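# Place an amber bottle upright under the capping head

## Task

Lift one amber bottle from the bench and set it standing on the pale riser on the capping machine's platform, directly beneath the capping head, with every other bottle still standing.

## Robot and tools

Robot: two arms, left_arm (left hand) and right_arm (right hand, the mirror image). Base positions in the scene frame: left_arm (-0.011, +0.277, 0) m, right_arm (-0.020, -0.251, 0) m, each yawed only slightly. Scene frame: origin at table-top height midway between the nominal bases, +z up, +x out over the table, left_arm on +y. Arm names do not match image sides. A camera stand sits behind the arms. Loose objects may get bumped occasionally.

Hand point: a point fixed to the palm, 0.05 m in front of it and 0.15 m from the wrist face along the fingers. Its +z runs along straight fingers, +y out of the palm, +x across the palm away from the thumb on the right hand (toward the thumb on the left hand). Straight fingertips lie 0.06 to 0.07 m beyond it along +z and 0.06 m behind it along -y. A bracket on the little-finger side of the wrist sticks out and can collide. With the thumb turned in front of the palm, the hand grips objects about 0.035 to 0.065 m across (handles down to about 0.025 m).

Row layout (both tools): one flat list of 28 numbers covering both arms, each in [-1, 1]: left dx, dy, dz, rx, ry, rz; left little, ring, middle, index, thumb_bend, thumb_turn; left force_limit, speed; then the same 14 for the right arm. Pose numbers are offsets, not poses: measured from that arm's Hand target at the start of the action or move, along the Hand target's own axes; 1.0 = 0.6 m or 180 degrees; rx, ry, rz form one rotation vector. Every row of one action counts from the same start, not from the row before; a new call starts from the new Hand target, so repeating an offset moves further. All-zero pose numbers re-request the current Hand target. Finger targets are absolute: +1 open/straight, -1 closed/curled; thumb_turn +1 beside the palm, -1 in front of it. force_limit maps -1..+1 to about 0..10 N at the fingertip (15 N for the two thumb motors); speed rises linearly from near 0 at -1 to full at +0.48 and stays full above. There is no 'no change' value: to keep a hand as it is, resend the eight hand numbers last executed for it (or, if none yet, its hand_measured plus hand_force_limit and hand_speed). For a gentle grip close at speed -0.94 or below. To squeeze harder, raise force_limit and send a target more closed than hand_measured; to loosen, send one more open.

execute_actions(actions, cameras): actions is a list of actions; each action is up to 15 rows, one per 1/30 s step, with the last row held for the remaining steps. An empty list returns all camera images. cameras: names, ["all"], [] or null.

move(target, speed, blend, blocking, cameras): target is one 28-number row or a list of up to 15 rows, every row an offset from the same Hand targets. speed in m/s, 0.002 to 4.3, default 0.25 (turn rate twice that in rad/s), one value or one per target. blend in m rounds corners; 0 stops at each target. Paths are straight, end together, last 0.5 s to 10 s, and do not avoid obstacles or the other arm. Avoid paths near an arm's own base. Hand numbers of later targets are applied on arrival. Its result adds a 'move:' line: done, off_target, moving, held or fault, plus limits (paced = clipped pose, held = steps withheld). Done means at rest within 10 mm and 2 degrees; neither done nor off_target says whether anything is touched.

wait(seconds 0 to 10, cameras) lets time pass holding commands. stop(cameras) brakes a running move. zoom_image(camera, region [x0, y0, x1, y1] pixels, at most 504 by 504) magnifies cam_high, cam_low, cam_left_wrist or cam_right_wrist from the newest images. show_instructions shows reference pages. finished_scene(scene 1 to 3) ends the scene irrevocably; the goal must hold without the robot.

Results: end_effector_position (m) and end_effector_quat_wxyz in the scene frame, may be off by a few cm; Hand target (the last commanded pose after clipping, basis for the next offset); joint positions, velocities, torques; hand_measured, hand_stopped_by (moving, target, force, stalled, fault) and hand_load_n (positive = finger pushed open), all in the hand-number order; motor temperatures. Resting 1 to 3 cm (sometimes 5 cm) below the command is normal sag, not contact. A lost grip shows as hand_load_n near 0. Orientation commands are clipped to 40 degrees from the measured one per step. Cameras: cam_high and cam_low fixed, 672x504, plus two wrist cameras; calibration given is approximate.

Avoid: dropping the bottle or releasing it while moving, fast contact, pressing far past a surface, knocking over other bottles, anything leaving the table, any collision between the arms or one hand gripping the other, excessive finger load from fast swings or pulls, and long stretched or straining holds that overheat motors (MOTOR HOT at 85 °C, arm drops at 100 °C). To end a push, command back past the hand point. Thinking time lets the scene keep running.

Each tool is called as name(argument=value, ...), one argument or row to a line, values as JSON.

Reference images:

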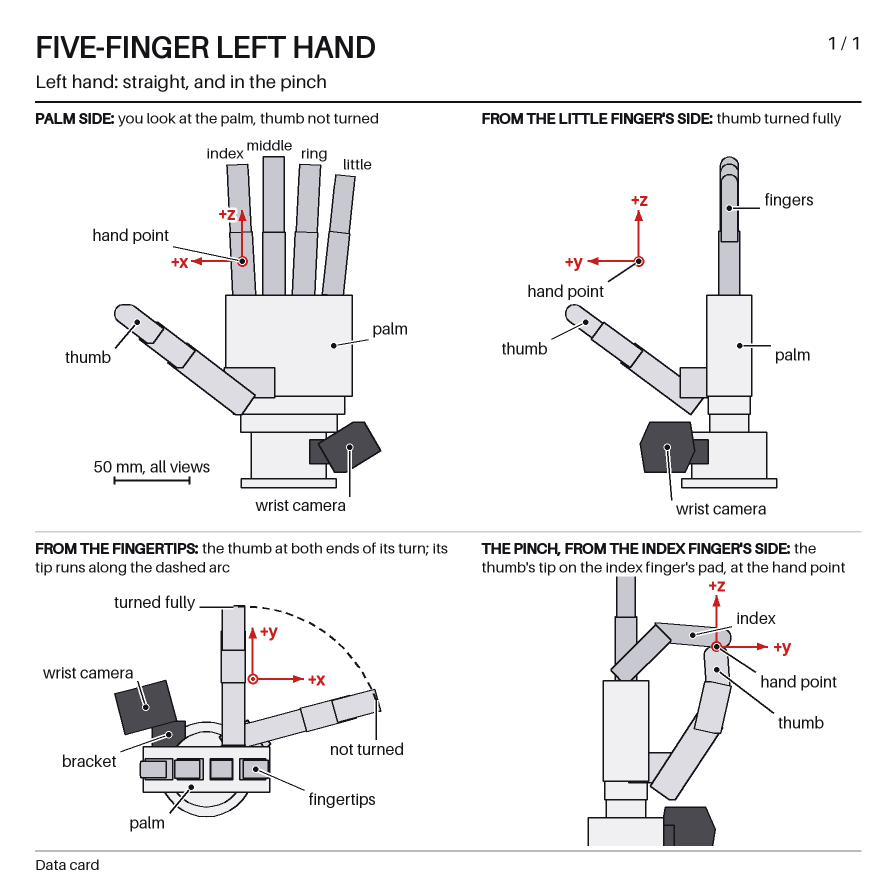

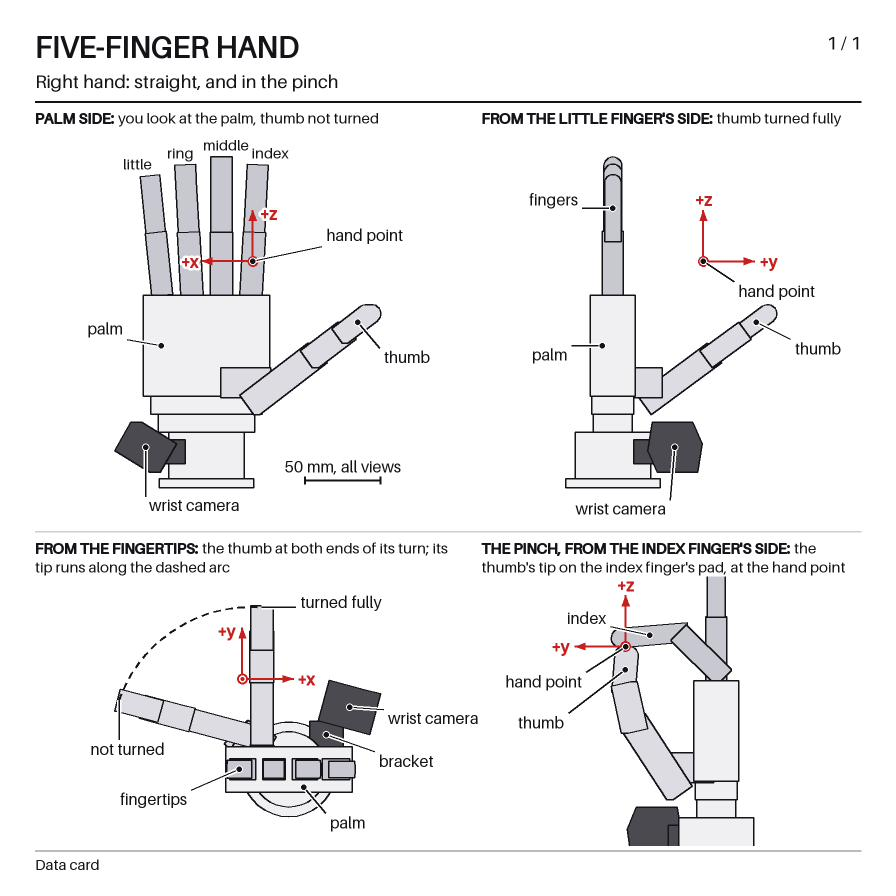

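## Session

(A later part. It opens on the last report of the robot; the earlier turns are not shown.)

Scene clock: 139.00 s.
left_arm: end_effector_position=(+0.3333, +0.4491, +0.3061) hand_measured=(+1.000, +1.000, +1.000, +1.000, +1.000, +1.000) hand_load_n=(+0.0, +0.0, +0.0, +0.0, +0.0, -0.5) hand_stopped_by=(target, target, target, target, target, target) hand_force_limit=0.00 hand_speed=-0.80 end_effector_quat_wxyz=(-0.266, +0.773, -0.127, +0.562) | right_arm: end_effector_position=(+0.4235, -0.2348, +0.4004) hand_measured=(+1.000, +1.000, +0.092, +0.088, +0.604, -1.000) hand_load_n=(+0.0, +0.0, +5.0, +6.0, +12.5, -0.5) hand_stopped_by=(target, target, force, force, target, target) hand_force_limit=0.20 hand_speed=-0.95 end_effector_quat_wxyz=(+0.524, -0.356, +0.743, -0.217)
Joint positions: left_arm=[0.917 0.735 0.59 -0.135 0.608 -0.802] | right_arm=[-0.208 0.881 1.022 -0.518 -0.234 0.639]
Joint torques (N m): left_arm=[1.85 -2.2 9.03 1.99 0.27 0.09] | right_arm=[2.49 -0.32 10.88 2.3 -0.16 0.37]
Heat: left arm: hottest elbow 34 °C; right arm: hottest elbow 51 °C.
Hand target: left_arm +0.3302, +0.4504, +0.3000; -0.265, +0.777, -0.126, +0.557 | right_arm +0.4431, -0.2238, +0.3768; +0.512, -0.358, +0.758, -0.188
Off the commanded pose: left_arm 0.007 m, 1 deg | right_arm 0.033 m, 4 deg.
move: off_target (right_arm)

move(
  target=[0,0,0,0,0,0,1,1,1,1,1,1,0.0,-0.8,0.0032,0.0033,0.0020,-0.0087,0.0086,0.0083,1,1,-0.5,-0.5,0.6,-1,0.2,-0.95],
  speed=0.03,
  cameras=["cam_low","cam_high"],
)

zoom_image(
  camera="cam_low",
  region=[250, 110, 370, 240],
)

zoom_image(
  camera="cam_high",
  region=[250, 100, 370, 220],
)

Scene clock: 142.17 s.
left_arm: end_effector_position=(+0.3333, +0.4491, +0.3061) hand_measured=(+1.000, +1.000, +1.000, +1.000, +1.000, +1.000) hand_load_n=(+0.0, +0.0, +0.0, +0.0, +0.0, -0.5) hand_stopped_by=(target, target, target, target, target, target) hand_force_limit=0.00 hand_speed=-0.80 end_effector_quat_wxyz=(-0.266, +0.773, -0.127, +0.562) | right_arm: end_effector_position=(+0.4229, -0.2352, +0.3984) hand_measured=(+1.000, +1.000, +0.092, +0.088, +0.604, -1.000) hand_load_n=(+0.0, +0.0, +5.5, +6.5, +12.0, -0.5) hand_stopped_by=(target, target, force, force, target, target) hand_force_limit=0.20 hand_speed=-0.95 end_effector_quat_wxyz=(+0.520, -0.349, +0.750, -0.213)
Joint positions: left_arm=[0.917 0.735 0.59 -0.135 0.608 -0.802] | right_arm=[-0.207 0.881 1.022 -0.529 -0.227 0.655]
Joint torques (N m): left_arm=[1.96 -2.2 8.98 1.96 0.29 0.07] | right_arm=[2.78 0.5 12.52 1.13 -0.28 0.36]
Heat: left arm: hottest elbow 34 °C; right arm: hottest elbow 51 °C.
Hand target: left_arm +0.3302, +0.4504, +0.3000; -0.265, +0.777, -0.126, +0.557 | right_arm +0.4431, -0.2237, +0.3738; +0.499, -0.353, +0.772, -0.176
Off the commanded pose: left_arm 0.007 m, 1 deg | right_arm 0.034 m, 5 deg.
move: off_target (right_arm)
Images, in order (width x height): cam_high 672x504, cam_low 672x504.

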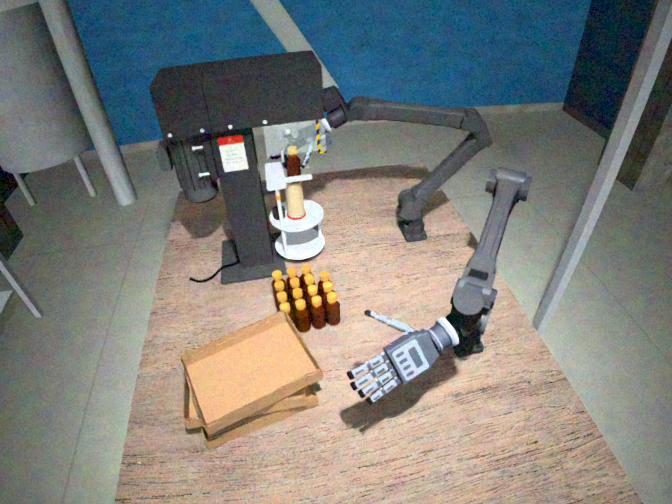

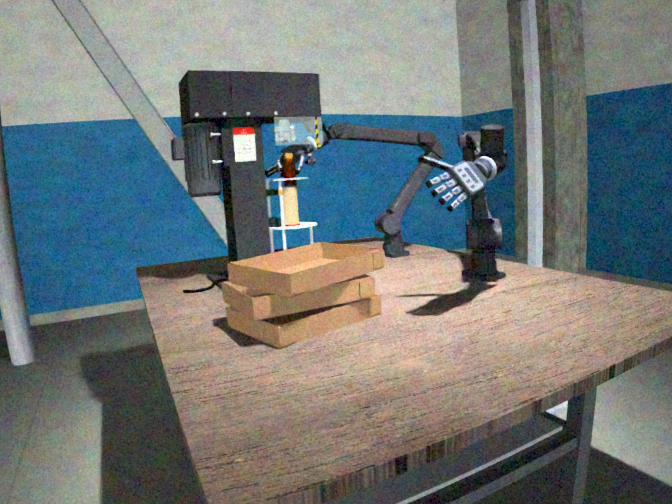

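Scaled by 3.877 from the camera's 672x504 image, which has a finer 960x720 frame.

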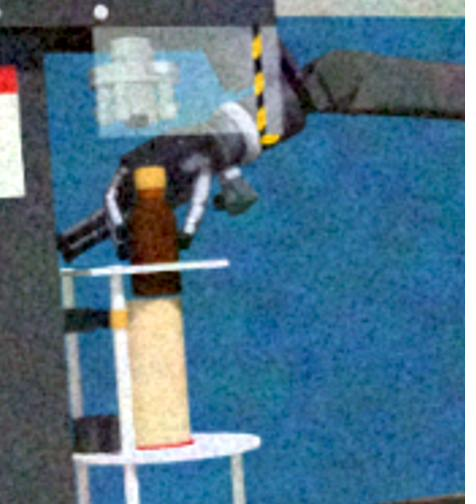

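Scaled by 4.200 from the camera's 672x504 image, which has a finer 960x720 frame.

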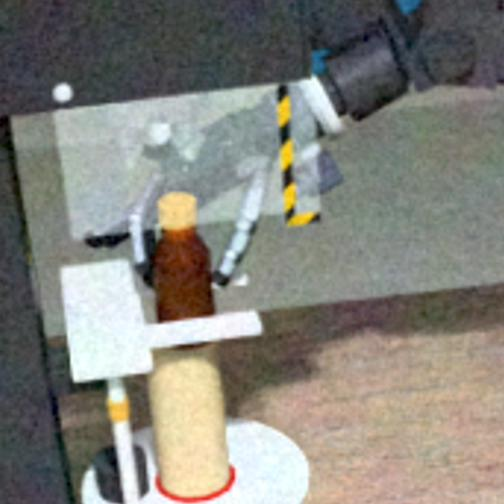

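move(
  target=[0,0,0,0,0,0,1,1,1,1,1,1,0.0,-0.8,0.0043,0.0043,0.0027,-0.0055,0.0055,0.0040,1,1,-0.5,-0.5,0.6,-1,0.2,-0.95],
  speed=0.03,
)

Scene clock: 145.10 s.
left_arm: end_effector_position=(+0.3333, +0.4491, +0.3061) hand_measured=(+1.000, +1.000, +1.000, +1.000, +1.000, +1.000) hand_load_n=(+0.0, +0.0, +0.0, +0.0, +0.0, +0.0) hand_stopped_by=(target, target, target, target, target, target) hand_force_limit=0.00 hand_speed=-0.80 end_effector_quat_wxyz=(-0.266, +0.773, -0.127, +0.562) | right_arm: end_effector_position=(+0.4211, -0.2353, +0.3952) hand_measured=(+1.000, +1.000, +0.092, +0.088, +0.604, -1.000) hand_load_n=(+0.0, +0.0, +5.5, +6.0, +12.5, -1.0) hand_stopped_by=(target, target, force, force, target, target) hand_force_limit=0.20 hand_speed=-0.95 end_effector_quat_wxyz=(+0.515, -0.346, +0.756, -0.208)
Joint positions: left_arm=[0.917 0.735 0.59 -0.135 0.608 -0.802] | right_arm=[-0.207 0.881 1.022 -0.546 -0.223 0.662]
Joint torques (N m): left_arm=[1.9 -2.43 9.01 1.92 0.25 0.05] | right_arm=[2.84 1.08 13.08 0.77 -0.29 0.36]
Heat: left arm: hottest elbow 34 °C; right arm: hottest elbow 51 °C.
Hand target: left_arm +0.3302, +0.4504, +0.3000; -0.265, +0.777, -0.126, +0.557 | right_arm +0.4429, -0.2236, +0.3698; +0.491, -0.351, +0.780, -0.169
Off the commanded pose: left_arm 0.007 m, 1 deg | right_arm 0.035 m, 6 deg.
move: off_target (right_arm)

move(
  target=[0,0,0,0,0,0,1,1,1,1,1,1,0.0,-0.8,0.0060,0.0053,0.0062,-0.0020,0.0020,0.0010,1,1,-0.5,-0.5,0.6,-1,0.2,-0.95],
  speed=0.03,
  cameras=["cam_low"],
)

zoom_image(
  camera="cam_low",
  region=[250, 110, 370, 240],
)

Scene clock: 147.73 s.
left_arm: end_effector_position=(+0.3333, +0.4491, +0.3061) hand_measured=(+1.000, +1.000, +1.000, +1.000, +1.000, +1.000) hand_load_n=(+0.0, +0.5, +0.0, +0.0, +0.0, -0.5) hand_stopped_by=(target, target, target, target, target, target) hand_force_limit=0.00 hand_speed=-0.80 end_effector_quat_wxyz=(-0.266, +0.773, -0.127, +0.562) | right_arm: end_effector_position=(+0.4211, -0.2353, +0.3954) hand_measured=(+1.000, +1.000, +0.092, +0.088, +0.604, -1.000) hand_load_n=(+0.0, +0.0, +5.5, +6.5, +12.0, -1.0) hand_stopped_by=(target, target, force, force, target, target) hand_force_limit=0.20 hand_speed=-0.95 end_effector_quat_wxyz=(+0.515, -0.345, +0.757, -0.208)
Joint positions: left_arm=[0.917 0.735 0.59 -0.135 0.608 -0.802] | right_arm=[-0.207 0.88 1.022 -0.547 -0.223 0.665]
Joint torques (N m): left_arm=[2.08 -2.32 8.98 1.99 0.3 0.05] | right_arm=[2.78 1.49 12.36 0.91 -0.28 0.35]
Heat: left arm: hottest elbow 34 °C; right arm: hottest elbow 52 °C.
Hand target: left_arm +0.3302, +0.4504, +0.3000; -0.265, +0.777, -0.126, +0.557 | right_arm +0.4440, -0.2236, +0.3639; +0.487, -0.350, +0.782, -0.167
Off the commanded pose: left_arm 0.007 m, 1 deg | right_arm 0.041 m, 6 deg.
move: off_target (right_arm)
Images, in order (width x height): cam_low 672x504.

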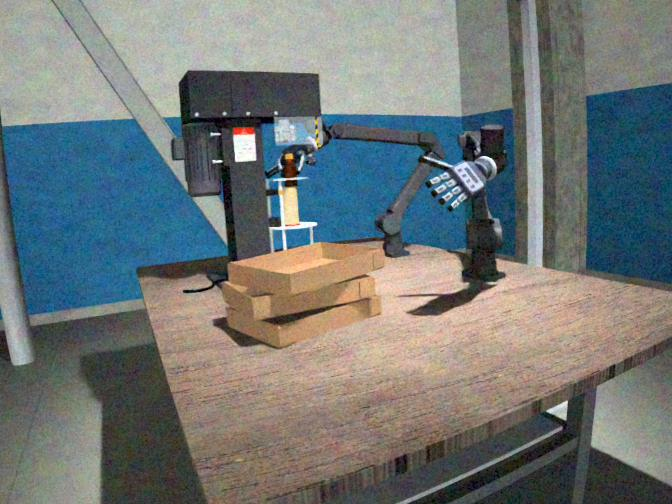

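Scaled by 3.877 from the camera's 672x504 image, which has a finer 960x720 frame.

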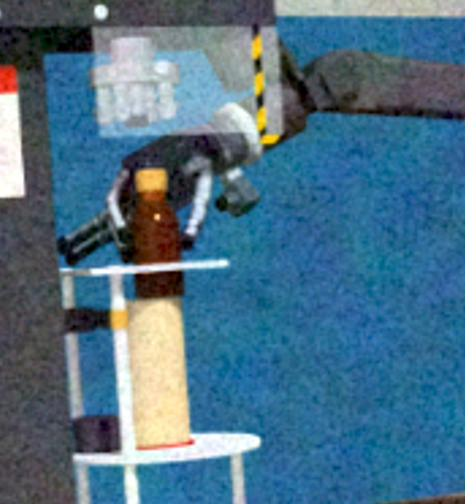

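move(
  target=[0,0,0,0,0,0,1,1,1,1,1,1,0.0,-0.8,0.0070,0.0072,0.0110,0,0,0,1,1,-0.5,-0.5,0.6,-1,0.2,-0.95],
  speed=0.03,
)

Scene clock: 149.77 s.
left_arm: end_effector_position=(+0.3333, +0.4491, +0.3061) hand_measured=(+1.000, +1.000, +1.000, +1.000, +1.000, +1.000) hand_load_n=(+0.0, +0.0, +0.0, -0.5, +0.0, -0.5) hand_stopped_by=(target, target, target, target, target, target) hand_force_limit=0.00 hand_speed=-0.80 end_effector_quat_wxyz=(-0.266, +0.773, -0.127, +0.562) | right_arm: end_effector_position=(+0.4211, -0.2355, +0.3954) hand_measured=(+1.000, +1.000, +0.092, +0.088, +0.604, -1.000) hand_load_n=(+0.0, +0.0, +5.5, +6.0, +12.5, -0.5) hand_stopped_by=(target, target, force, force, target, target) hand_force_limit=0.20 hand_speed=-0.95 end_effector_quat_wxyz=(+0.515, -0.344, +0.757, -0.208)
Joint positions: left_arm=[0.917 0.735 0.59 -0.135 0.608 -0.802] | right_arm=[-0.207 0.88 1.022 -0.547 -0.222 0.666]
Joint torques (N m): left_arm=[2.02 -2.37 9.03 2 0.28 0.05] | right_arm=[2.61 1.73 10.58 1.78 -0.19 0.34]
Heat: left arm: hottest elbow 34 °C; right arm: hottest elbow 52 °C.
Hand target: left_arm +0.3302, +0.4504, +0.3000; -0.265, +0.777, -0.126, +0.557 | right_arm +0.4470, -0.2231, +0.3555; +0.487, -0.350, +0.782, -0.167
Off the commanded pose: left_arm 0.007 m, 1 deg | right_arm 0.049 m, 6 deg.
move: off_target (right_arm)

execute_actions(
  actions=[
    [[0,0,0,0,0,0,1,1,1,1,1,1,0.0,-0.8,0,0,0,0,0,0,1,1,0.3,0.3,0.75,-1,0.2,-0.85]],
    [[0,0,0,0,0,0,1,1,1,1,1,1,0.0,-0.8,0,0,0,0,0,0,1,1,0.3,0.3,0.75,-1,0.2,-0.85]],
    [[0,0,0,0,0,0,1,1,1,1,1,1,0.0,-0.8,0,0,0,0,0,0,1,1,0.88,0.88,0.88,-1,0.2,-0.6]],
  ],
  cameras=["cam_low","cam_high"],
)

zoom_image(
  camera="cam_low",
  region=[250, 110, 370, 240],
)

zoom_image(
  camera="cam_high",
  region=[250, 100, 370, 220],
)

Scene clock: 152.80 s.
left_arm: end_effector_position=(+0.3333, +0.4491, +0.3061) hand_measured=(+1.000, +1.000, +1.000, +1.000, +1.000, +1.000) hand_load_n=(+0.0, +0.0, +0.0, +0.0, +0.0, -0.5) hand_stopped_by=(target, target, target, target, target, target) hand_force_limit=0.00 hand_speed=-0.80 end_effector_quat_wxyz=(-0.266, +0.773, -0.127, +0.562) | right_arm: end_effector_position=(+0.4216, -0.2351, +0.3966) hand_measured=(+1.000, +1.000, +0.880, +0.880, +0.880, -1.000) hand_load_n=(-0.5, +0.0, +0.0, +0.0, +0.0, +0.0) hand_stopped_by=(target, target, target, target, target, target) hand_force_limit=0.20 hand_speed=-0.60 end_effector_quat_wxyz=(+0.517, -0.338, +0.760, -0.204)
Joint positions: left_arm=[0.917 0.735 0.59 -0.135 0.608 -0.802] | right_arm=[-0.207 0.88 1.022 -0.546 -0.222 0.683]
Joint torques (N m): left_arm=[2.02 -2.32 9.03 1.89 0.29 0.06] | right_arm=[3.19 1.61 10.51 1.76 -0.25 0.15]
Heat: left arm: hottest elbow 34 °C; right arm: hottest elbow 51 °C.
Hand target: left_arm +0.3302, +0.4504, +0.3000; -0.265, +0.777, -0.126, +0.557 | right_arm +0.4470, -0.2232, +0.3555; +0.487, -0.350, +0.782, -0.167
Off the commanded pose: left_arm 0.007 m, 1 deg | right_arm 0.050 m, 6 deg.
Step readings (end_effector_position of left_arm | right_arm):
0: (+0.3333, +0.4491, +0.3061) | (+0.4212, -0.2354, +0.3955)
1: (+0.3333, +0.4491, +0.3061) | (+0.4212, -0.2354, +0.3955)
2: (+0.3333, +0.4491, +0.3061) | (+0.4212, -0.2354, +0.3955)
4: (+0.3333, +0.4491, +0.3061) | (+0.4212, -0.2354, +0.3955)
8: (+0.3333, +0.4491, +0.3061) | (+0.4215, -0.2352, +0.3962)
15: (+0.3333, +0.4491, +0.3061) | (+0.4216, -0.2351, +0.3965)
16: (+0.3333, +0.4491, +0.3061) | (+0.4216, -0.2351, +0.3965)
17: (+0.3333, +0.4491, +0.3061) | (+0.4216, -0.2351, +0.3965)
19: (+0.3333, +0.4491, +0.3061) | (+0.4216, -0.2351, +0.3965)
23: (+0.3333, +0.4491, +0.3061) | (+0.4216, -0.2351, +0.3966)
30: (+0.3333, +0.4491, +0.3061) | (+0.4216, -0.2351, +0.3966)
31: (+0.3333, +0.4491, +0.3061) | (+0.4216, -0.2351, +0.3966)
32: (+0.3333, +0.4491, +0.3061) | (+0.4216, -0.2351, +0.3966)
34: (+0.3333, +0.4491, +0.3061) | (+0.4216, -0.2351, +0.3966)
38: (+0.3333, +0.4491, +0.3061) | (+0.4216, -0.2351, +0.3966)
45: (+0.3333, +0.4491, +0.3061) | (+0.4216, -0.2351, +0.3966)
Images, in order (width x height): cam_high 672x504, cam_low 672x504.

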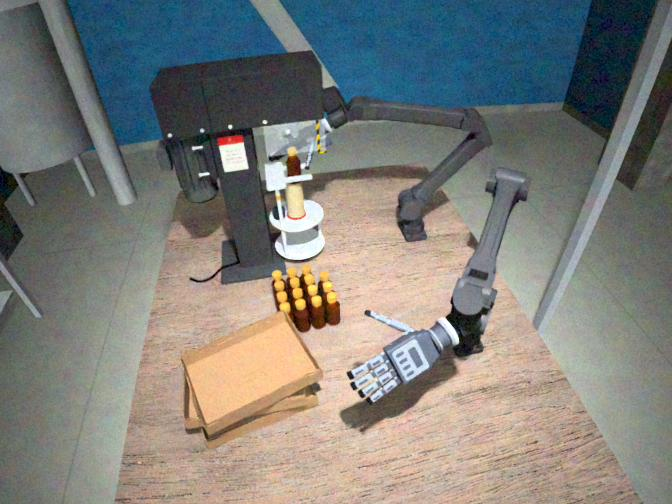

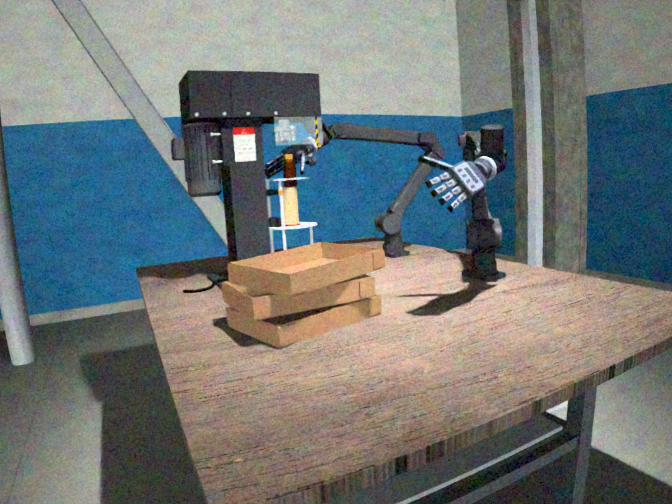

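Scaled by 3.877 from the camera's 672x504 image, which has a finer 960x720 frame.

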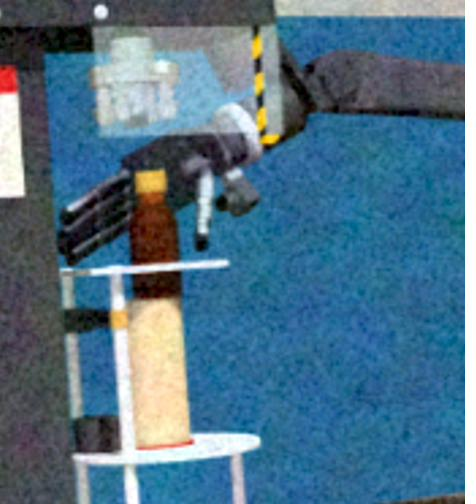

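Scaled by 4.200 from the camera's 672x504 image, which has a finer 960x720 frame.

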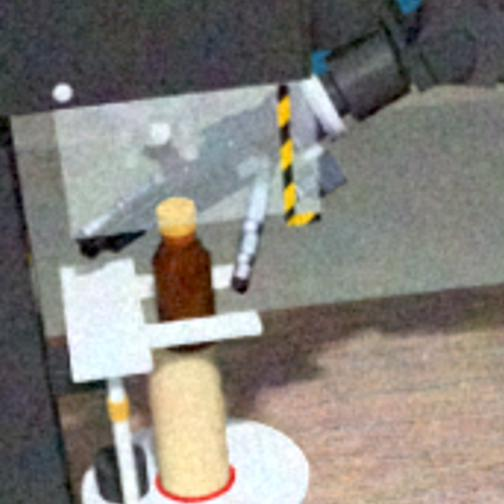

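move(
  target=[
    [0,0,0,0,0,0,1,1,1,1,1,1,0.0,-0.8,-0.0182,-0.0232,-0.1050,0.0114,-0.0122,0,1,1,0.88,0.88,0.88,-1,0.2,-0.6],
    [0,0,0,0,0,0,1,1,1,1,1,1,0.0,-0.8,0.0145,0.0237,-0.2633,0.0114,-0.0122,0,1,1,0.88,0.88,0.88,-1,0.2,-0.6],
  ],
  speed=0.07,
  blend=[0.01,0],
  cameras=["cam_low","cam_high"],
)

zoom_image(
  camera="cam_low",
  region=[250, 110, 370, 240],
)

zoom_image(
  camera="cam_high",
  region=[250, 130, 370, 340],
)

Scene clock: 159.50 s.
left_arm: end_effector_position=(+0.3333, +0.4491, +0.3061) hand_measured=(+1.000, +1.000, +1.000, +1.000, +1.000, +1.000) hand_load_n=(+0.0, +0.0, +0.0, +0.0, +0.0, +0.0) hand_stopped_by=(target, target, target, target, target, target) hand_force_limit=0.00 hand_speed=-0.80 end_effector_quat_wxyz=(-0.266, +0.773, -0.127, +0.562) | right_arm: end_effector_position=(+0.3039, -0.2290, +0.4142) hand_measured=(+1.000, +1.000, +0.880, +0.880, +0.880, -1.000) hand_load_n=(+0.0, +0.0, +0.0, +0.0, +0.0, -0.5) hand_stopped_by=(target, target, target, target, target, target) hand_force_limit=0.20 hand_speed=-0.60 end_effector_quat_wxyz=(+0.510, -0.344, +0.771, -0.168)
Joint positions: left_arm=[0.917 0.735 0.59 -0.135 0.608 -0.802] | right_arm=[-0.357 0.621 0.998 -0.858 -0.405 0.631]
Joint torques (N m): left_arm=[1.67 -2.14 9.1 1.92 0.28 0.06] | right_arm=[-0.21 -1.61 10.88 1.4 -0.35 -0.14]
Heat: left arm: hottest elbow 34 °C; right arm: hottest elbow 51 °C.
Hand target: left_arm +0.3302, +0.4504, +0.3000; -0.265, +0.777, -0.126, +0.557 | right_arm +0.3002, -0.2320, +0.4154; +0.508, -0.345, +0.770, -0.174
Off the commanded pose: left_arm 0.007 m, 1 deg | right_arm 0.005 m, 1 deg.
move: done
Images, in order (width x height): cam_high 672x504, cam_low 672x504.

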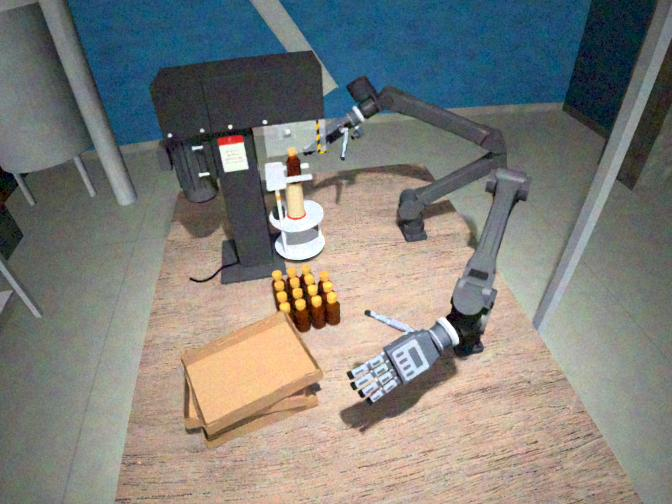

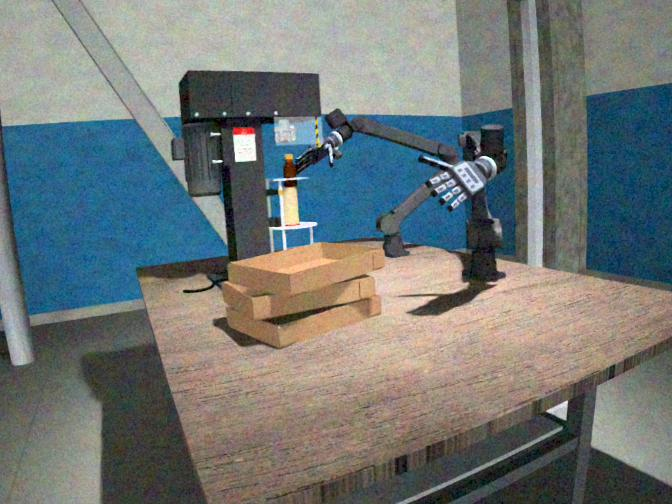

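Scaled by 3.877 from the camera's 672x504 image, which has a finer 960x720 frame.

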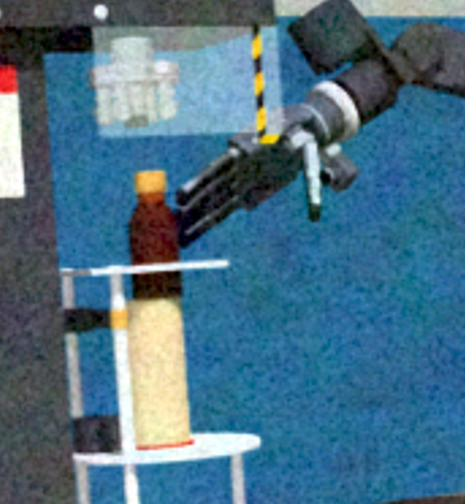

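Scaled by 2.400 from the camera's 672x504 image, which has a finer 960x720 frame.

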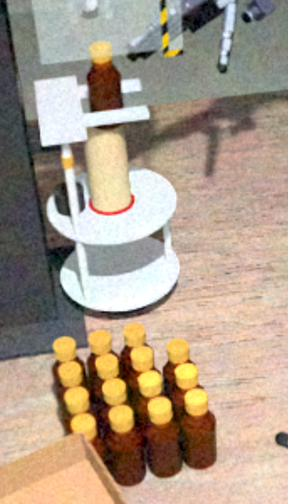

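finished_scene(
  scene=2,
)

The scene is finished: the task was done.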